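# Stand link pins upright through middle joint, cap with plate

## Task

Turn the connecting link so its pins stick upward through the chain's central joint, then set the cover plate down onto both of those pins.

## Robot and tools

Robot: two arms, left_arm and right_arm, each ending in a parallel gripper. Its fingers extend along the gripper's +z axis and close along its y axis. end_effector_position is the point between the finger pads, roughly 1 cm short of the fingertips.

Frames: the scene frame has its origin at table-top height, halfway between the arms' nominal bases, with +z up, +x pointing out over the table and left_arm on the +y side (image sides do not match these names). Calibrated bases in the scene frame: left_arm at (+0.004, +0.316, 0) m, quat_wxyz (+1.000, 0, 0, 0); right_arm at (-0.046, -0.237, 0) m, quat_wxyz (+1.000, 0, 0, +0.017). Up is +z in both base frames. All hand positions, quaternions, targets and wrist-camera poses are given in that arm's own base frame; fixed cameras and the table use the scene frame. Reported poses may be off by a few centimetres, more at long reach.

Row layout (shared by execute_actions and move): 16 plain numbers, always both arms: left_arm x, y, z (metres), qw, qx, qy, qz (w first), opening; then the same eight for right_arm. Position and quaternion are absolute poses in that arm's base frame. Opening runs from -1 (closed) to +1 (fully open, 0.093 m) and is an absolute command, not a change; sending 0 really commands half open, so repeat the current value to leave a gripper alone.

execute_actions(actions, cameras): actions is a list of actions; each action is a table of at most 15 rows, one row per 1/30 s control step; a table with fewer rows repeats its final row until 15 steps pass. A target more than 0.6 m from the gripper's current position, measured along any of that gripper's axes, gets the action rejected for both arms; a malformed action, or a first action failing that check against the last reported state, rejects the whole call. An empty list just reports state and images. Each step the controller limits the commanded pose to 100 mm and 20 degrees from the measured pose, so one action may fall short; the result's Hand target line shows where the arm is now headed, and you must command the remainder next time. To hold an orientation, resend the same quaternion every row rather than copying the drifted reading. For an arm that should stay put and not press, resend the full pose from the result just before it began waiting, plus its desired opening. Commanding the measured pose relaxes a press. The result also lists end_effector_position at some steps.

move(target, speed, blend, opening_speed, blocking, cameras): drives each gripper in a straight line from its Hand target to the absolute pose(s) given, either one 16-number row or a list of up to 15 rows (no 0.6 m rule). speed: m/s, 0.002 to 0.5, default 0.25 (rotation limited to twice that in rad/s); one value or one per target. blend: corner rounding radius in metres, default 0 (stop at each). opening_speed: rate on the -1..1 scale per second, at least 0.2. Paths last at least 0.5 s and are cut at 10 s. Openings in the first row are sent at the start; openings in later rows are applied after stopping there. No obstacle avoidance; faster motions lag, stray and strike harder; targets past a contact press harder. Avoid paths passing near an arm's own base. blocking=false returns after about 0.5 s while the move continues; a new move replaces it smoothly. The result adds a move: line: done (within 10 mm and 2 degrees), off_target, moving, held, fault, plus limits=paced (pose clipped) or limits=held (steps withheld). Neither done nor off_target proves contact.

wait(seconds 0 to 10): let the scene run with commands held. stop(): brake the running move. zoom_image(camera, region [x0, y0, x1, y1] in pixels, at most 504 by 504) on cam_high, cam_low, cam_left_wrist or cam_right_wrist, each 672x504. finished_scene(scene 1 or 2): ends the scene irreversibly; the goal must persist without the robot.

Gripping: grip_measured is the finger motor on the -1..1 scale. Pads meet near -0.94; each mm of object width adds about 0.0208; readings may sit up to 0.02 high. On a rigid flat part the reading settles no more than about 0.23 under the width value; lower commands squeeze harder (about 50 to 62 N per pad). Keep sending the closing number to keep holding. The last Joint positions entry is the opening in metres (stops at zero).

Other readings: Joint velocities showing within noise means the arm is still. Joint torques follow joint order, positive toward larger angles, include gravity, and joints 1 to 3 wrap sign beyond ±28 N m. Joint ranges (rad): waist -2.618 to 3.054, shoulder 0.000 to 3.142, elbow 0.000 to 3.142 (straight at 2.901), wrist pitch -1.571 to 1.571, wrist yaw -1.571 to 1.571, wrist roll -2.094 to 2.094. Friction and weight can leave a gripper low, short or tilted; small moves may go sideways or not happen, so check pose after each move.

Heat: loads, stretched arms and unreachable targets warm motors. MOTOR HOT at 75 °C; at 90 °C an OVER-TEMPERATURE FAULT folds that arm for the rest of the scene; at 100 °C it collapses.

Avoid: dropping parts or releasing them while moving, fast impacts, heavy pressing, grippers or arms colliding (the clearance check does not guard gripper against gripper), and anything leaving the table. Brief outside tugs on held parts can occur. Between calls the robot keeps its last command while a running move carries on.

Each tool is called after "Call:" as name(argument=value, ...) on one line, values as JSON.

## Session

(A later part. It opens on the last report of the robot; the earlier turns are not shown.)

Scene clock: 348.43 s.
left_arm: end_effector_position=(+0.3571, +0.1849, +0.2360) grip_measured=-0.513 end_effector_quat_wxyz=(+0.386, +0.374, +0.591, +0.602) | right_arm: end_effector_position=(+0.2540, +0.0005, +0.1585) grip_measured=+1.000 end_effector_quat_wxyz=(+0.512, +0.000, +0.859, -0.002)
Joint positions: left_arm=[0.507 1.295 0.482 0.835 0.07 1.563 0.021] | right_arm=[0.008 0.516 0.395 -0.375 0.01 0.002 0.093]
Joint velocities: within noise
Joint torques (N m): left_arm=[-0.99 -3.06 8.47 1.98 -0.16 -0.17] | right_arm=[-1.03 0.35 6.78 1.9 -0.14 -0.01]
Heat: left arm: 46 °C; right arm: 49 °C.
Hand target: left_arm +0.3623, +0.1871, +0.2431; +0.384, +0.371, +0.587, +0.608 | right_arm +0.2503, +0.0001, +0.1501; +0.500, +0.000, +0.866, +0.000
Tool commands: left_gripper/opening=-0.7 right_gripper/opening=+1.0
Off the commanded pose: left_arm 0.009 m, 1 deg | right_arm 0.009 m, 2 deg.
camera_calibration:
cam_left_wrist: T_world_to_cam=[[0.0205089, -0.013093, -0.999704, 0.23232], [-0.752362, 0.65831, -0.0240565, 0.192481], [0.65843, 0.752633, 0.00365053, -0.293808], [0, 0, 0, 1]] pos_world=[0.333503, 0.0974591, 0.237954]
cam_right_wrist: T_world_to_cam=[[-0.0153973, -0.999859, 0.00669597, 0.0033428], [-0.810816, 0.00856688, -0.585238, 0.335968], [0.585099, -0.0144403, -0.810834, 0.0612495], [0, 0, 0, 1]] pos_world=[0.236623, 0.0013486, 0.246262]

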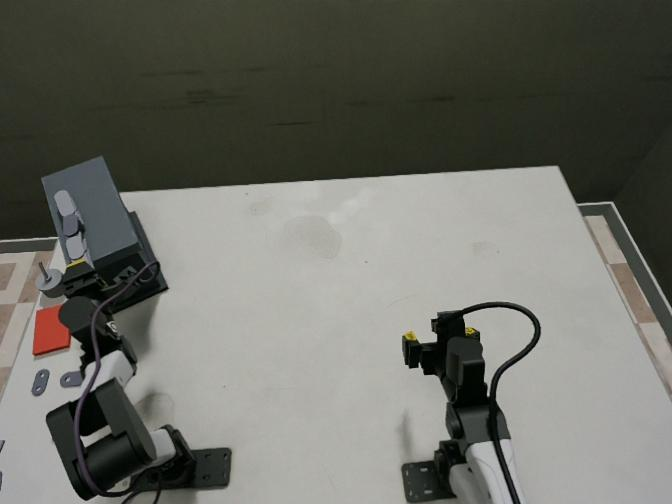

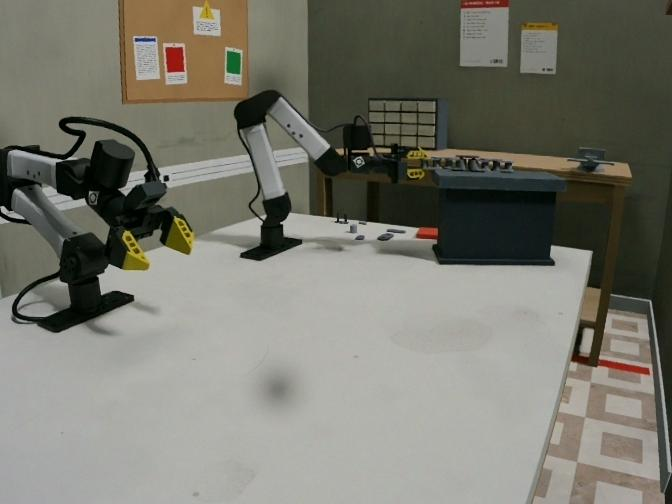

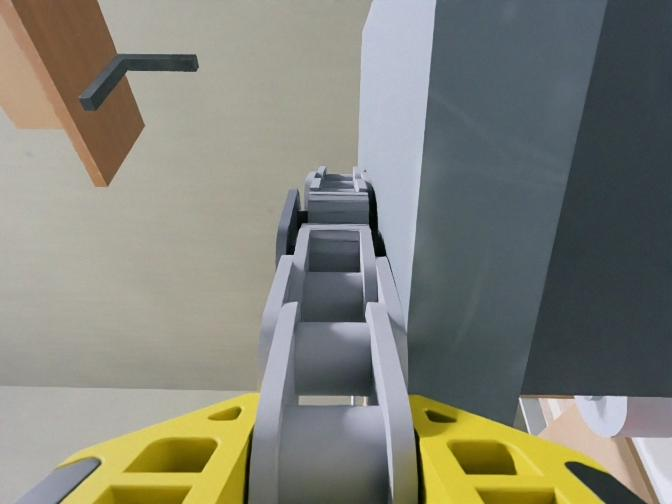

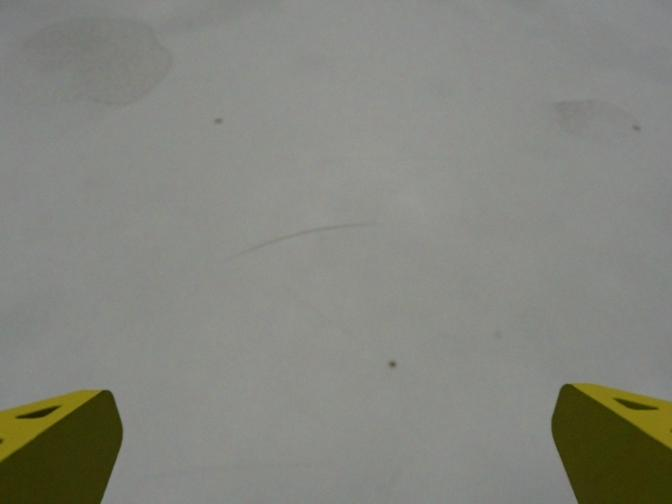

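Call:
move(target=[[0.3626,0.1873,0.241,0.3838,0.3706,0.5874,0.6083,-0.7,0.2503,0.0001,0.1501,0.5,0,0.866,0,1],[0.3626,0.1873,0.241,0.3838,0.3706,0.5874,0.6083,0.2,0.2503,0.0001,0.1501,0.5,0,0.866,0,1]], speed=0.05, opening_speed=1)

Call:
move(target=[0.2723,0.1443,0.241,0.3838,0.3706,0.5874,0.6083,0.2,0.2503,0.0001,0.1501,0.5,0,0.866,0,1], speed=0.15)

Scene clock: 376.80 s.
left_arm: end_effector_position=(+0.3583, +0.1857, +0.2335) grip_measured=+0.198 end_effector_quat_wxyz=(+0.385, +0.374, +0.592, +0.601) | right_arm: end_effector_position=(+0.2540, +0.0005, +0.1585) grip_measured=+1.000 end_effector_quat_wxyz=(+0.512, +0.000, +0.859, -0.002)
Joint positions: left_arm=[0.507 1.307 0.482 0.844 0.07 1.563 0.055] | right_arm=[0.008 0.516 0.395 -0.375 0.01 0.002 0.093]
Joint velocities: within noise
Joint torques (N m): left_arm=[-0.99 -3.71 8.03 2 -0.16 -0.17] | right_arm=[-1.09 0.34 6.83 1.91 -0.11 -0.05]
Heat: left arm: 47 °C; right arm: 48 °C.
Hand target: left_arm +0.3624, +0.1871, +0.2410; +0.384, +0.371, +0.587, +0.608 | right_arm +0.2505, +0.0001, +0.1502; +0.500, +0.000, +0.866, +0.000
Off the commanded pose: left_arm 0.009 m, 1 deg | right_arm 0.009 m, 2 deg.
move: done
camera_calibration:
cam_left_wrist: T_world_to_cam=[[0.0175178, -0.0147597, -0.999738, 0.2312], [-0.752683, 0.657984, -0.022903, 0.192739], [0.658149, 0.752887, 0.000416989, -0.294327], [0, 0, 0, 1]] pos_world=[0.334733, 0.0981884, 0.235677]
cam_right_wrist: T_world_to_cam=[[-0.0153973, -0.999859, 0.00669597, 0.0033428], [-0.810816, 0.00856688, -0.585238, 0.335968], [0.585099, -0.0144403, -0.810834, 0.0612495], [0, 0, 0, 1]] pos_world=[0.236623, 0.0013486, 0.246262]

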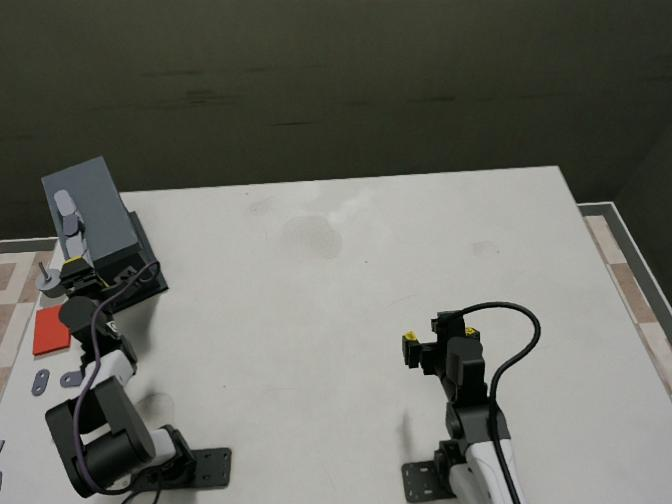

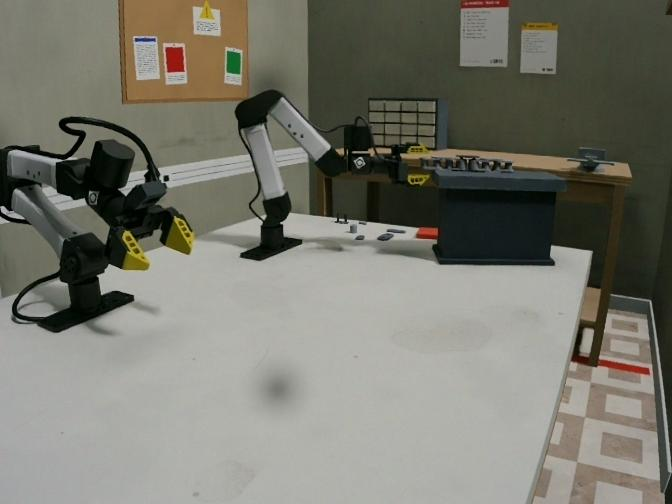

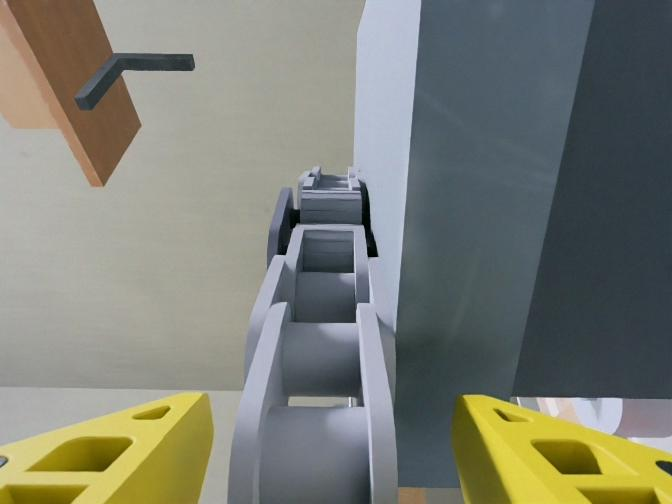

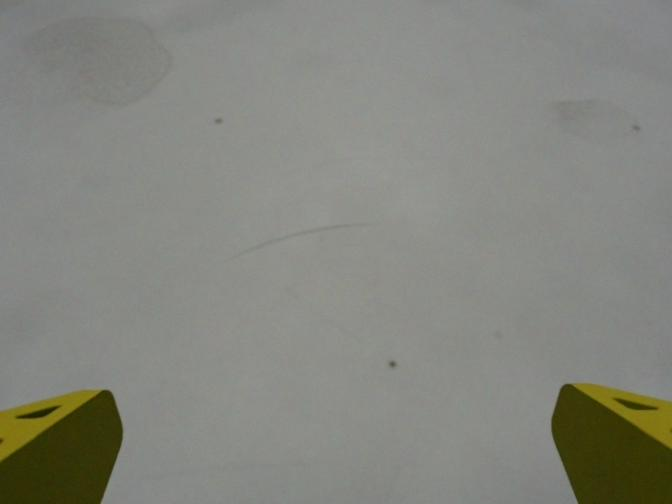

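Scene clock: 378.37 s.
left_arm: end_effector_position=(+0.2730, +0.1449, +0.2414) grip_measured=+0.198 end_effector_quat_wxyz=(+0.383, +0.367, +0.590, +0.608) | right_arm: end_effector_position=(+0.2540, +0.0005, +0.1585) grip_measured=+1.000 end_effector_quat_wxyz=(+0.512, +0.000, +0.859, -0.002)
Joint positions: left_arm=[0.53 0.714 0.262 0.485 0.077 1.563 0.055] | right_arm=[0.008 0.516 0.395 -0.375 0.01 0.002 0.093]
Joint velocities: within noise
Joint torques (N m): left_arm=[0.65 -1.17 6.42 1.99 0.14 -0.19] | right_arm=[-0.81 0.51 7.05 1.9 -0.11 -0.04]
Heat: left arm: 47 °C; right arm: 48 °C.
Hand target: left_arm +0.2723, +0.1443, +0.2409; +0.384, +0.371, +0.588, +0.608 | right_arm +0.2505, +0.0001, +0.1502; +0.500, +0.000, +0.866, +0.000
Off the commanded pose: left_arm 0.001 m, 1 deg | right_arm 0.009 m, 2 deg.
move: done
camera_calibration:
cam_left_wrist: T_world_to_cam=[[0.0305165, -0.00685896, -0.999511, 0.235234], [-0.76256, 0.646323, -0.0277173, 0.161093], [0.646197, 0.763033, 0.0144931, -0.209119], [0, 0, 0, 1]] pos_world=[0.250797, 0.0570597, 0.242614]
cam_right_wrist: T_world_to_cam=[[-0.0153973, -0.999859, 0.00669597, 0.0033428], [-0.810816, 0.00856688, -0.585238, 0.335968], [0.585099, -0.0144403, -0.810834, 0.0612495], [0, 0, 0, 1]] pos_world=[0.236623, 0.0013486, 0.246262]

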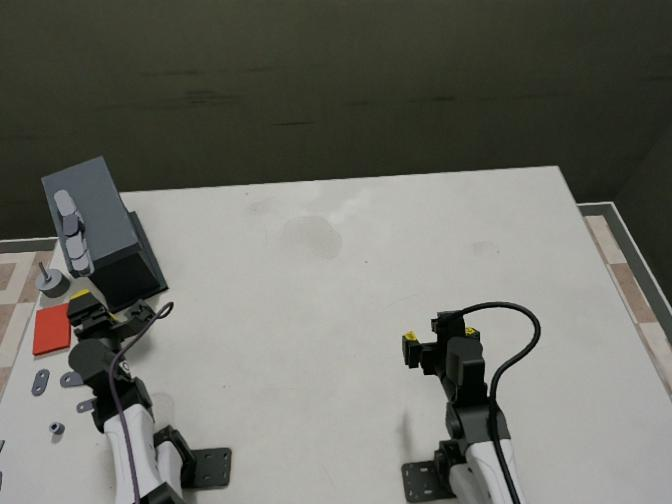

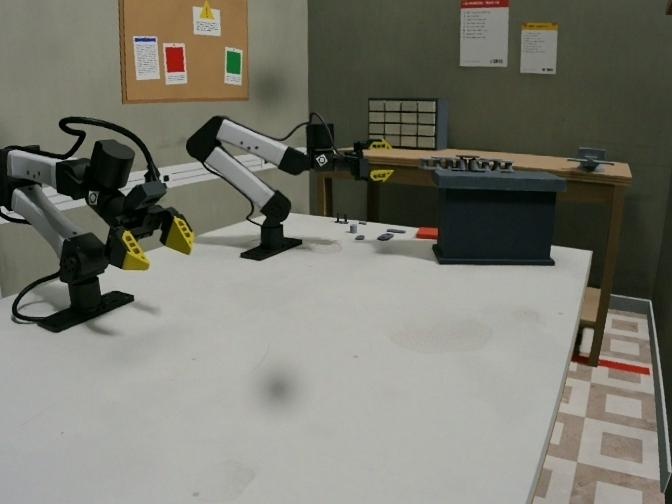

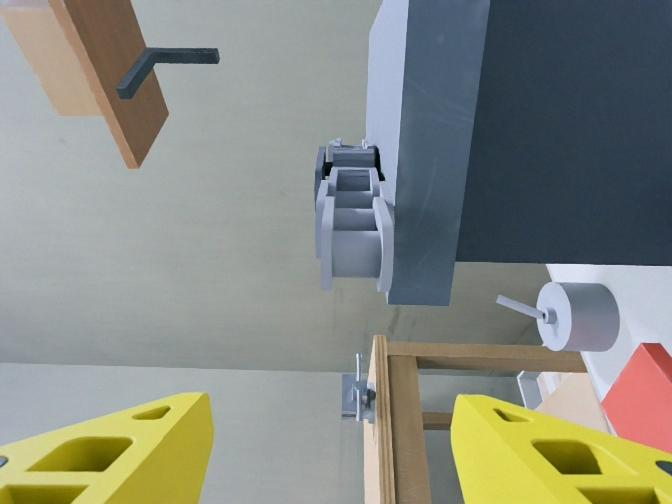

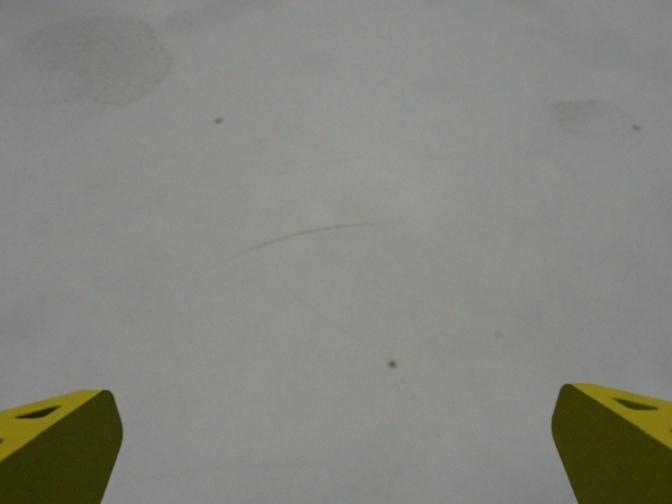

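Call:
zoom_image(camera="cam_high", region=[0, 140, 200, 320])

Call:
zoom_image(camera="cam_low", region=[320, 120, 620, 280])

Call:
zoom_image(camera="cam_left_wrist", region=[270, 100, 480, 340])

Scaled by 2.520 from the camera's 672x504 image, which has a finer 960x720 frame.

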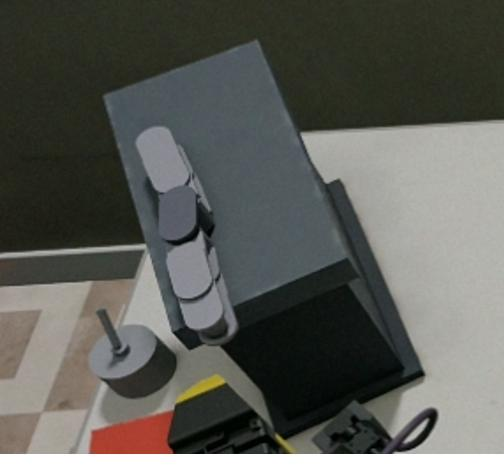

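Scaled by 1.680 from the camera's 672x504 image, which has a finer 960x720 frame.

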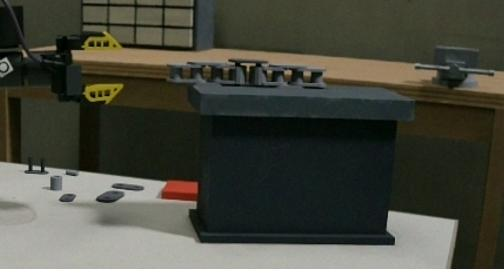

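Scaled by 2.100 from the camera's 672x504 image, which has a finer 960x720 frame.

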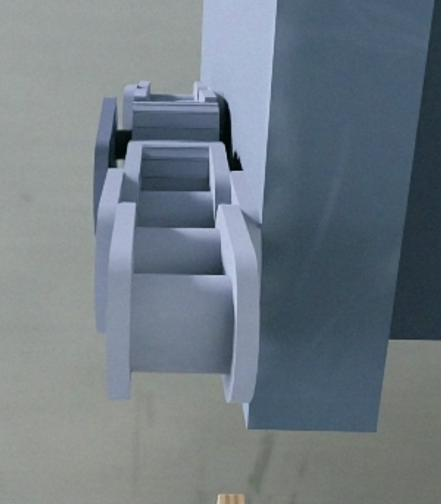

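Call:
move(target=[[0.2723,0.1403,0.245,0.68967,-0.15606,0.68967,0.15606,0.3,0.2503,0.0001,0.1501,0.5,0,0.866,0,1],[0.2723,0.1403,0.247,0.59802,-0.59802,0.37732,-0.37732,0.3,0.2503,0.0001,0.1501,0.5,0,0.866,0,1]], speed=0.4, blend=0.03)

Scene clock: 426.40 s.
left_arm: end_effector_position=(+0.2701, +0.1406, +0.2266) grip_measured=+0.299 end_effector_quat_wxyz=(+0.586, -0.610, +0.387, -0.367) | right_arm: end_effector_position=(+0.2540, +0.0005, +0.1585) grip_measured=+1.000 end_effector_quat_wxyz=(+0.512, +0.000, +0.859, -0.002)
Joint positions: left_arm=[0.522 0.674 0.27 0.359 0.077 -1.562 0.06] | right_arm=[0.008 0.516 0.395 -0.375 0.01 0.002 0.093]
Joint velocities: within noise
Joint torques (N m): left_arm=[-1.01 -1.07 9.89 2.01 -0.08 -0.23] | right_arm=[-1.09 0.54 6.95 1.93 -0.07 0.02]
Heat: left arm: 45 °C; right arm: 48 °C.
Hand target: left_arm +0.2715, +0.1399, +0.2468; +0.598, -0.598, +0.377, -0.378 | right_arm +0.2505, +0.0001, +0.1502; +0.500, +0.000, +0.866, +0.000
Off the commanded pose: left_arm 0.021 m, 3 deg | right_arm 0.009 m, 2 deg.
move: off_target (left_arm); blend cut to 0 m at target 1
camera_calibration:
cam_left_wrist: T_world_to_cam=[[0.0275479, 0.0234694, 0.999345, -0.23593], [0.0304874, -0.999279, 0.0226275, 0.166982], [0.999155, 0.0298441, -0.0282435, -0.186312], [0, 0, 0, 1]] pos_world=[0.187563, 0.17796, 0.226735]
cam_right_wrist: T_world_to_cam=[[-0.0153973, -0.999859, 0.00669597, 0.0033428], [-0.810816, 0.00856688, -0.585238, 0.335968], [0.585099, -0.0144403, -0.810834, 0.0612495], [0, 0, 0, 1]] pos_world=[0.236623, 0.0013486, 0.246262]

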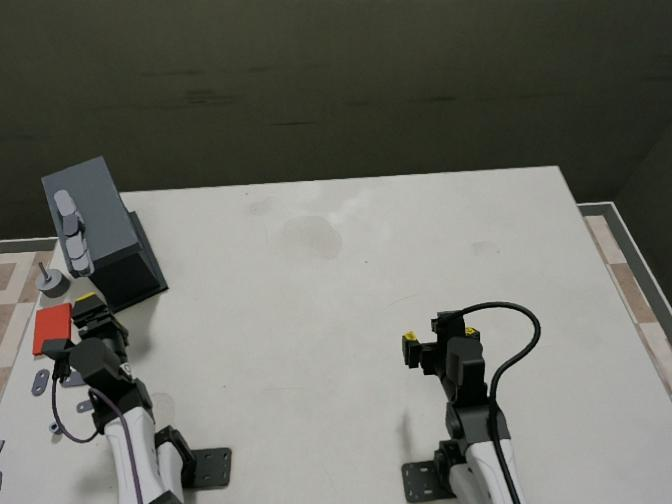

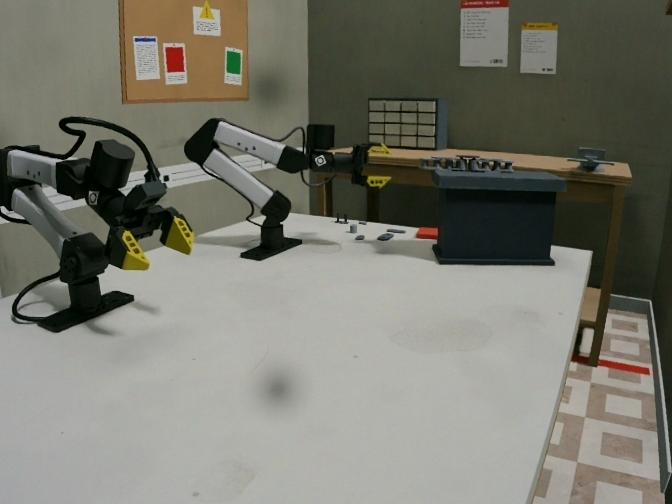

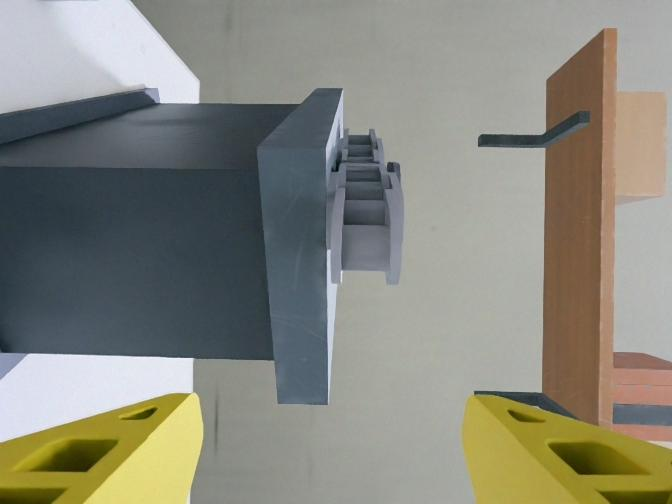

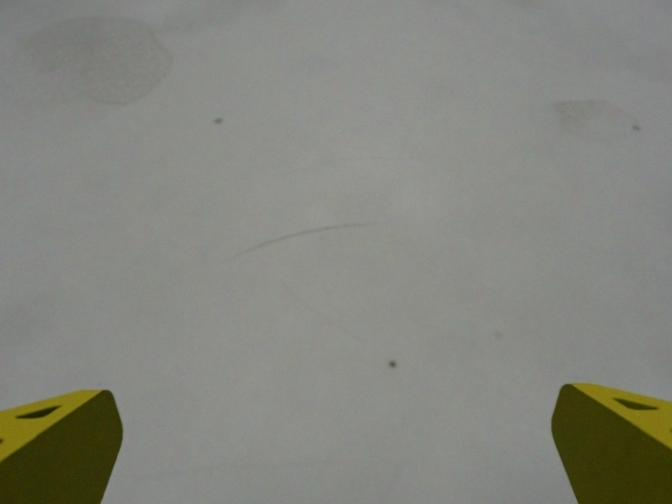

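Call:
move(target=[[0.3,0.155,0.252,0.61346,-0.58216,0.36731,-0.38706,0.3,0.2503,0.0001,0.1501,0.5,0,0.866,0,1],[0.363,0.187,0.252,0.61346,-0.58216,0.36731,-0.38706,0.3,0.2503,0.0001,0.1501,0.5,0,0.866,0,1]], speed=0.12, blend=0.01)

Scene clock: 442.53 s.
left_arm: end_effector_position=(+0.3570, +0.1844, +0.2339) grip_measured=+0.299 end_effector_quat_wxyz=(+0.598, -0.595, +0.381, -0.379) | right_arm: end_effector_position=(+0.2540, +0.0005, +0.1585) grip_measured=+1.000 end_effector_quat_wxyz=(+0.512, +0.000, +0.859, -0.002)
Joint positions: left_arm=[0.505 1.285 0.487 0.8 0.068 -1.566 0.06] | right_arm=[0.008 0.516 0.395 -0.375 0.01 0.002 0.093]
Joint velocities: within noise
Joint torques (N m): left_arm=[-0.98 -3.54 9.03 2.21 -0.15 -0.19] | right_arm=[-1.13 0.44 7.02 1.91 -0.13 -0.02]
Heat: left arm: 46 °C; right arm: 48 °C.
Hand target: left_arm +0.3621, +0.1865, +0.2517; +0.613, -0.582, +0.367, -0.387 | right_arm +0.2505, +0.0001, +0.1502; +0.500, +0.000, +0.866, +0.000
Off the commanded pose: left_arm 0.019 m, 3 deg | right_arm 0.009 m, 2 deg.
move: off_target (left_arm)
camera_calibration:
cam_left_wrist: T_world_to_cam=[[-0.0145596, 0.00417756, 0.999885, -0.228237], [0.0216134, -0.999756, 0.00449174, 0.215428], [0.99966, 0.0216763, 0.0144658, -0.282914], [0, 0, 0, 1]] pos_world=[0.274839, 0.222461, 0.231336]
cam_right_wrist: T_world_to_cam=[[-0.0153973, -0.999859, 0.00669597, 0.0033428], [-0.810816, 0.00856688, -0.585238, 0.335968], [0.585099, -0.0144403, -0.810834, 0.0612495], [0, 0, 0, 1]] pos_world=[0.236623, 0.0013486, 0.246262]

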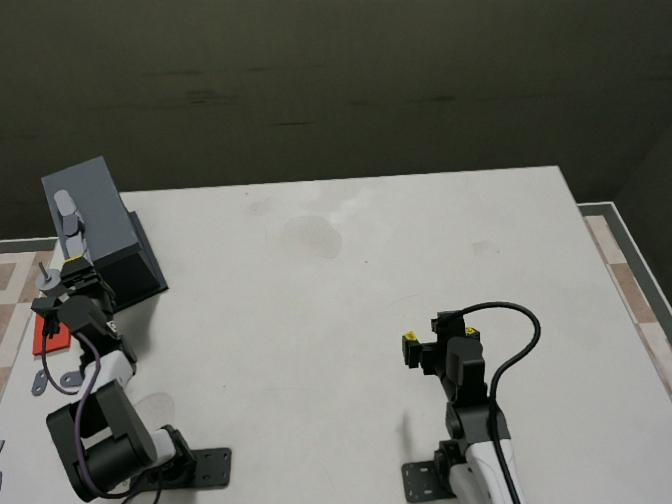

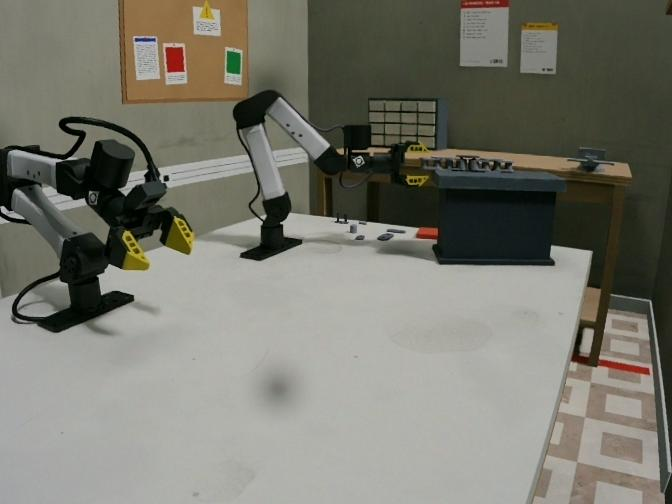

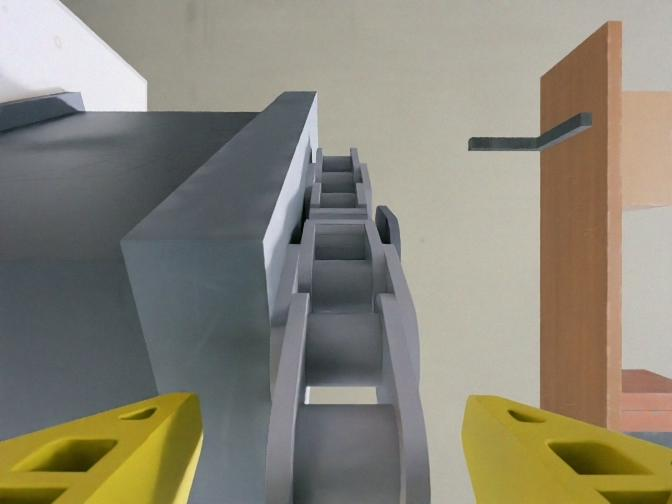

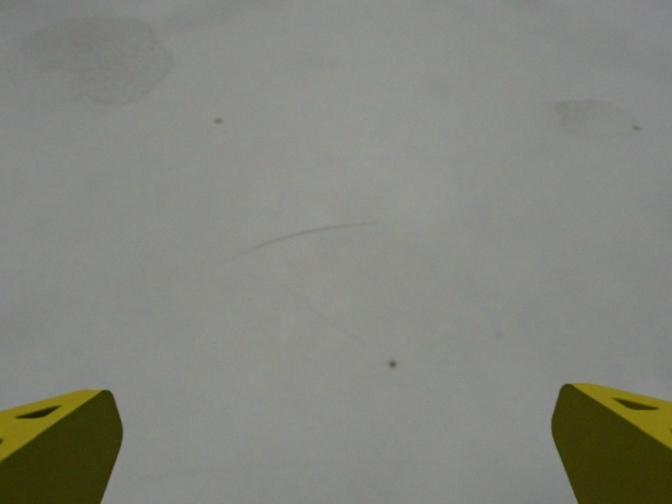

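Call:
move(target=[[0.363,0.187,0.254,0.61346,-0.58216,0.36731,-0.38706,-0.7,0.2503,0.0001,0.1501,0.5,0,0.866,0,1]], speed=0.05, opening_speed=1)

Scene clock: 450.50 s.
left_arm: end_effector_position=(+0.3577, +0.1849, +0.2369) grip_measured=-0.514 end_effector_quat_wxyz=(+0.600, -0.594, +0.378, -0.381) | right_arm: end_effector_position=(+0.2540, +0.0005, +0.1585) grip_measured=+1.000 end_effector_quat_wxyz=(+0.512, +0.000, +0.859, -0.002)
Joint positions: left_arm=[0.505 1.285 0.494 0.8 0.068 -1.57 0.021] | right_arm=[0.008 0.516 0.395 -0.375 0.01 0.002 0.093]
Joint velocities: within noise
Joint torques (N m): left_arm=[-0.99 -4.04 9.01 2.14 -0.15 -0.16] | right_arm=[-0.77 0.47 6.9 1.91 -0.15 -0.07]
Heat: left arm: 46 °C; right arm: 48 °C.
Hand target: left_arm +0.3623, +0.1866, +0.2539; +0.613, -0.582, +0.367, -0.387 | right_arm +0.2505, +0.0001, +0.1502; +0.500, +0.000, +0.866, +0.000
Off the commanded pose: left_arm 0.018 m, 3 deg | right_arm 0.009 m, 2 deg.
move: off_target (left_arm)
camera_calibration:
cam_left_wrist: T_world_to_cam=[[-0.0216923, 0.00413876, 0.999756, -0.2286], [0.0223239, -0.99974, 0.00462307, 0.21564], [0.999515, 0.0224187, 0.0215943, -0.285434], [0, 0, 0, 1]] pos_world=[0.275523, 0.222929, 0.233711]
cam_right_wrist: T_world_to_cam=[[-0.0153973, -0.999859, 0.00669597, 0.0033428], [-0.810816, 0.00856688, -0.585238, 0.335968], [0.585099, -0.0144403, -0.810834, 0.0612495], [0, 0, 0, 1]] pos_world=[0.236623, 0.0013486, 0.246262]

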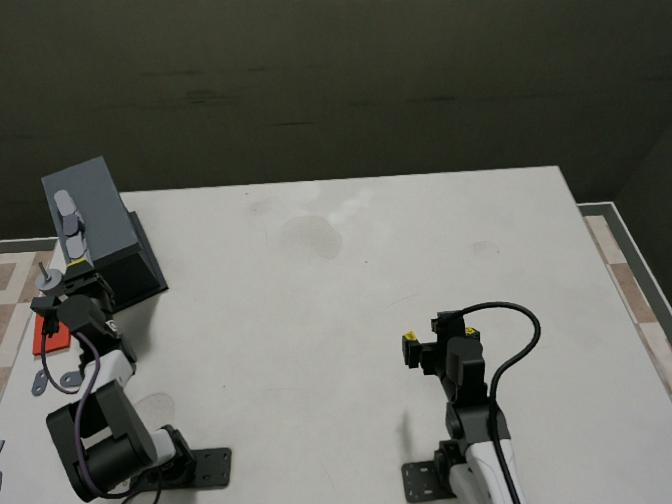

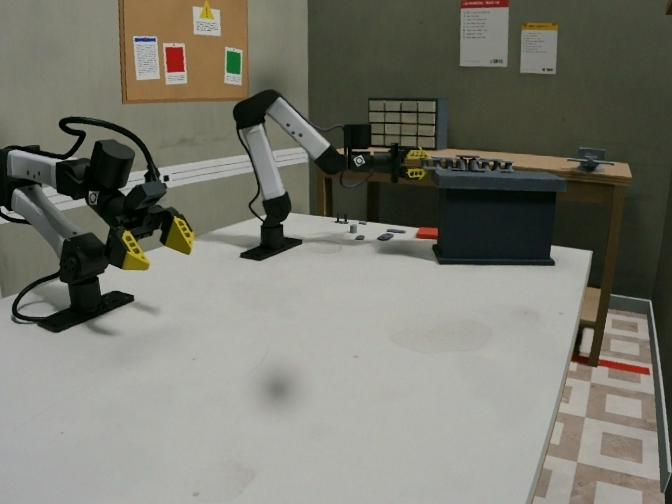

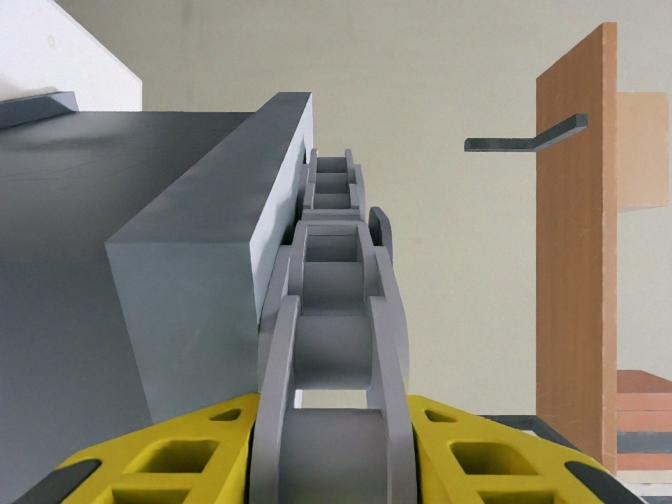

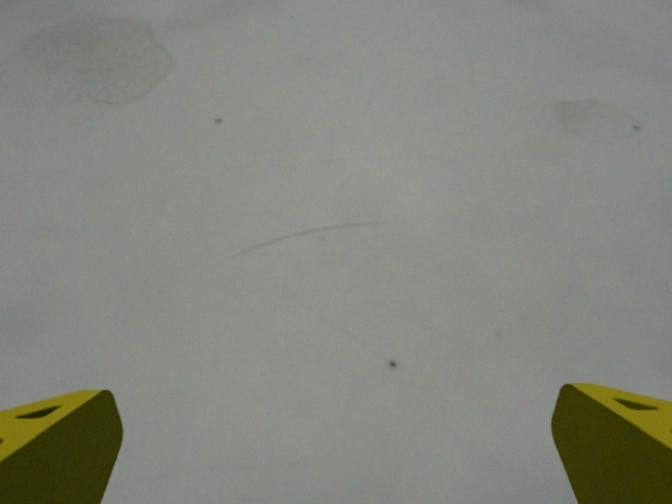

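Call:
move(target=[[0.3675,0.1777,0.260,0.69275,-0.46726,0.50548,-0.2151,-0.7,0.2503,0.0001,0.1501,0.5,0,0.866,0,1]], speed=0.15)

Call:
zoom_image(camera="cam_low", region=[320, 120, 620, 280])

Call:
zoom_image(camera="cam_high", region=[0, 140, 200, 320])

Scene clock: 472.97 s.
left_arm: end_effector_position=(+0.3642, +0.1770, +0.2408) grip_measured=-0.514 end_effector_quat_wxyz=(+0.677, -0.480, +0.514, -0.219) | right_arm: end_effector_position=(+0.2540, +0.0005, +0.1585) grip_measured=+1.000 end_effector_quat_wxyz=(+0.512, +0.000, +0.859, -0.002)
Joint positions: left_arm=[0.462 1.285 0.509 0.787 0.024 -1.065 0.021] | right_arm=[0.008 0.516 0.395 -0.375 0.01 0.002 0.093]
Joint velocities: within noise
Joint torques (N m): left_arm=[-0.99 -5.74 9.1 1.94 -0.14 0.11] | right_arm=[-0.9 0.39 6.82 1.94 -0.07 0.02]
Heat: left arm: 46 °C; right arm: 48 °C.
Hand target: left_arm +0.3668, +0.1774, +0.2598; +0.693, -0.467, +0.505, -0.215 | right_arm +0.2505, +0.0001, +0.1502; +0.500, +0.000, +0.866, +0.000
Off the commanded pose: left_arm 0.020 m, 3 deg | right_arm 0.009 m, 2 deg.
move: off_target (left_arm)
camera_calibration:
cam_left_wrist: T_world_to_cam=[[0.183409, -0.435516, 0.881298, -0.200646], [-0.0191265, -0.897917, -0.439749, 0.311594], [0.982851, 0.0637977, -0.173016, -0.24616], [0, 0, 0, 1]] pos_world=[0.284698, 0.208105, 0.271262]
cam_right_wrist: T_world_to_cam=[[-0.0153973, -0.999859, 0.00669597, 0.0033428], [-0.810816, 0.00856688, -0.585238, 0.335968], [0.585099, -0.0144403, -0.810834, 0.0612495], [0, 0, 0, 1]] pos_world=[0.236623, 0.0013486, 0.246262]

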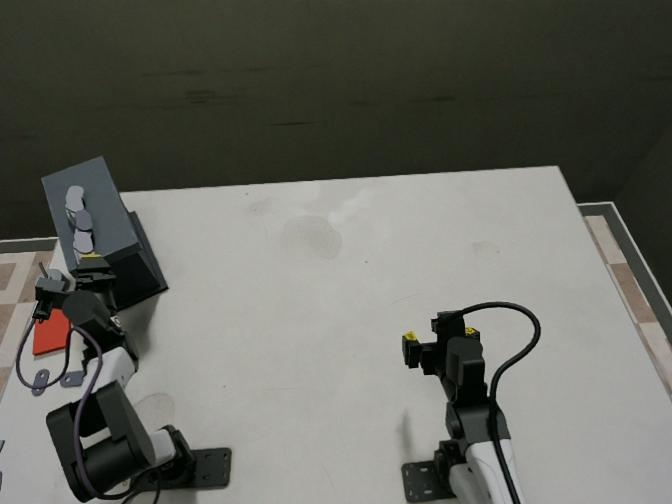

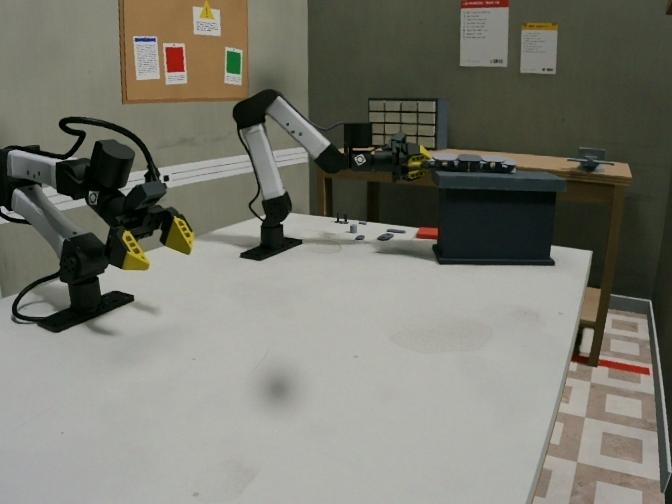

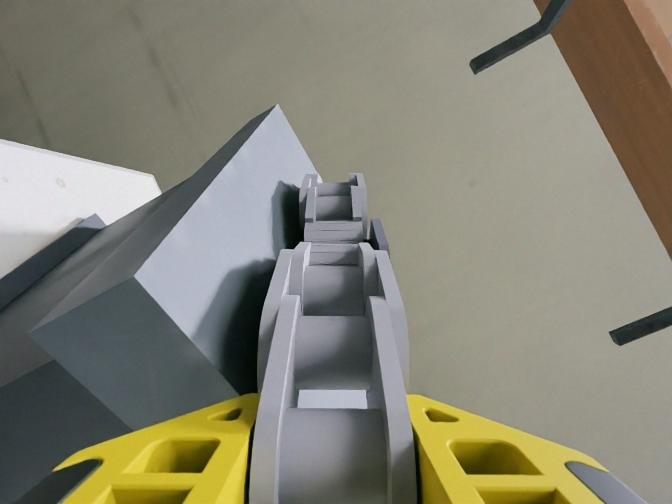

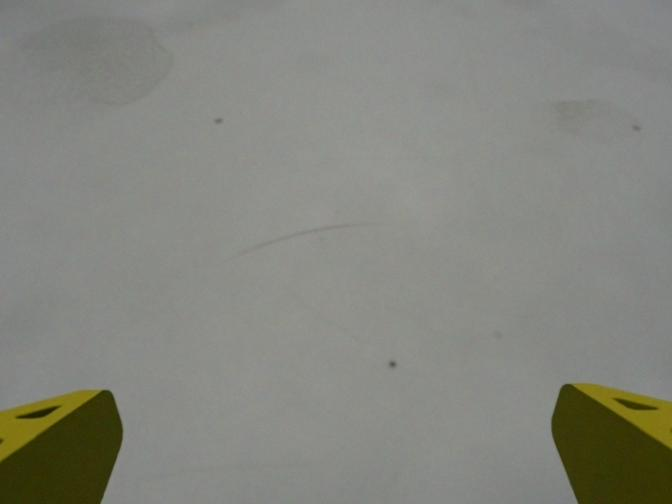

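Scaled by 1.680 from the camera's 672x504 image, which has a finer 960x720 frame.

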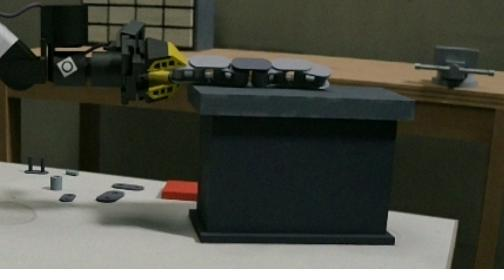

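Scaled by 2.520 from the camera's 672x504 image, which has a finer 960x720 frame.

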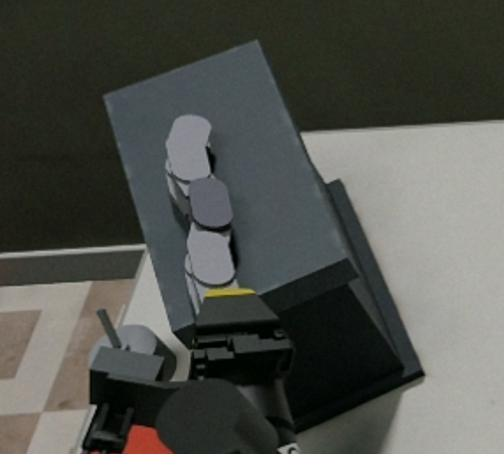

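Call:
move(target=[[0.3725,0.1674,0.260,0.72481,-0.32051,0.60919,-0.02847,-0.7,0.2503,0.0001,0.1501,0.5,0,0.866,0,1]], speed=0.15)

Call:
zoom_image(camera="cam_low", region=[320, 120, 620, 280])

Call:
zoom_image(camera="cam_high", region=[0, 140, 200, 320])

Scene clock: 480.40 s.
left_arm: end_effector_position=(+0.3692, +0.1663, +0.2396) grip_measured=-0.514 end_effector_quat_wxyz=(+0.709, -0.327, +0.625, -0.033) | right_arm: end_effector_position=(+0.2540, +0.0005, +0.1585) grip_measured=+1.000 end_effector_quat_wxyz=(+0.512, +0.000, +0.859, -0.002)
Joint positions: left_arm=[0.415 1.285 0.509 0.783 -0.021 -0.528 0.021] | right_arm=[0.008 0.516 0.395 -0.375 0.01 0.002 0.093]
Joint velocities: within noise
Joint torques (N m): left_arm=[-0.98 -5.65 9.14 1.98 -0.18 -0.08] | right_arm=[-0.9 0.49 7.15 1.92 -0.16 -0.01]
Heat: left arm: 46 °C; right arm: 48 °C.
Hand target: left_arm +0.3717, +0.1671, +0.2598; +0.725, -0.321, +0.609, -0.029 | right_arm +0.2505, +0.0001, +0.1502; +0.500, +0.000, +0.866, +0.000
Off the commanded pose: left_arm 0.021 m, 3 deg | right_arm 0.009 m, 2 deg.
move: off_target (left_arm)
camera_calibration:
cam_left_wrist: T_world_to_cam=[[0.349991, -0.781599, 0.516342, -0.121722], [-0.163026, -0.593614, -0.788064, 0.387612], [0.922458, 0.191639, -0.33518, -0.2107], [0, 0, 0, 1]] pos_world=[0.300154, 0.175332, 0.297691]
cam_right_wrist: T_world_to_cam=[[-0.0153973, -0.999859, 0.00669597, 0.0033428], [-0.810816, 0.00856688, -0.585238, 0.335968], [0.585099, -0.0144403, -0.810834, 0.0612495], [0, 0, 0, 1]] pos_world=[0.236623, 0.0013486, 0.246262]

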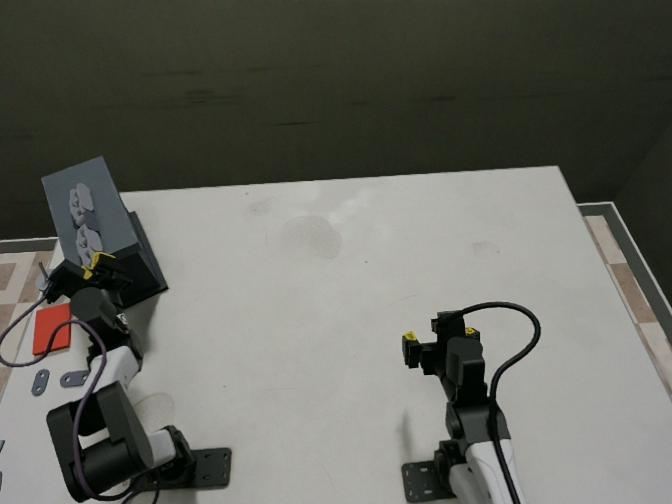

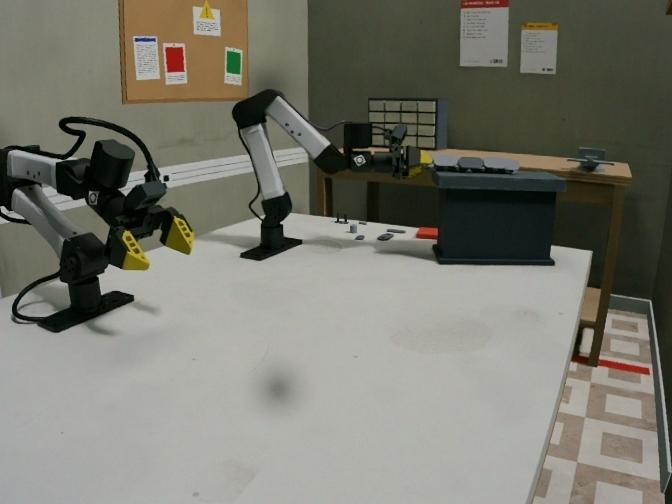

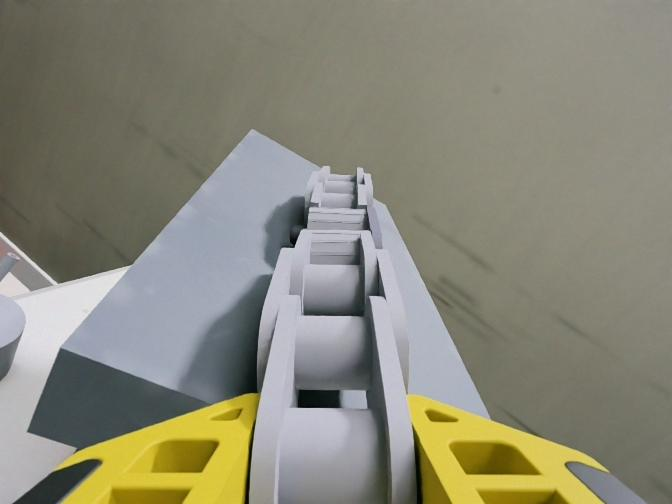

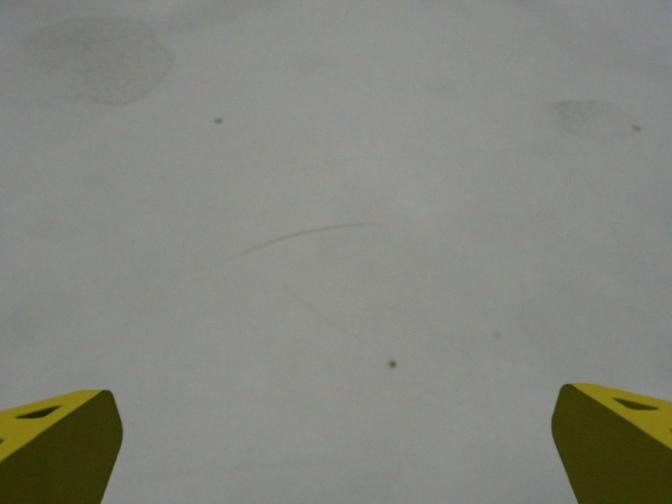

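Scaled by 1.680 from the camera's 672x504 image, which has a finer 960x720 frame.

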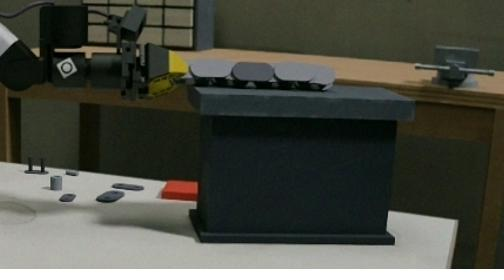

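Scaled by 2.520 from the camera's 672x504 image, which has a finer 960x720 frame.

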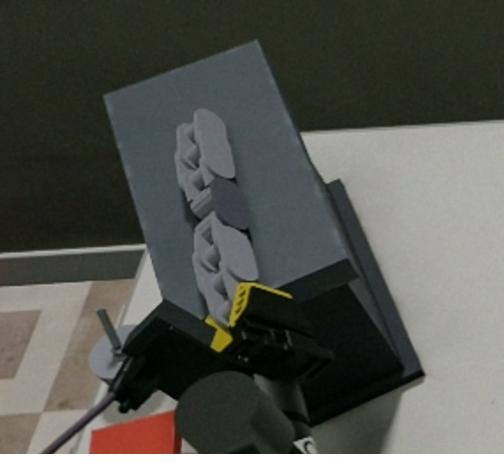

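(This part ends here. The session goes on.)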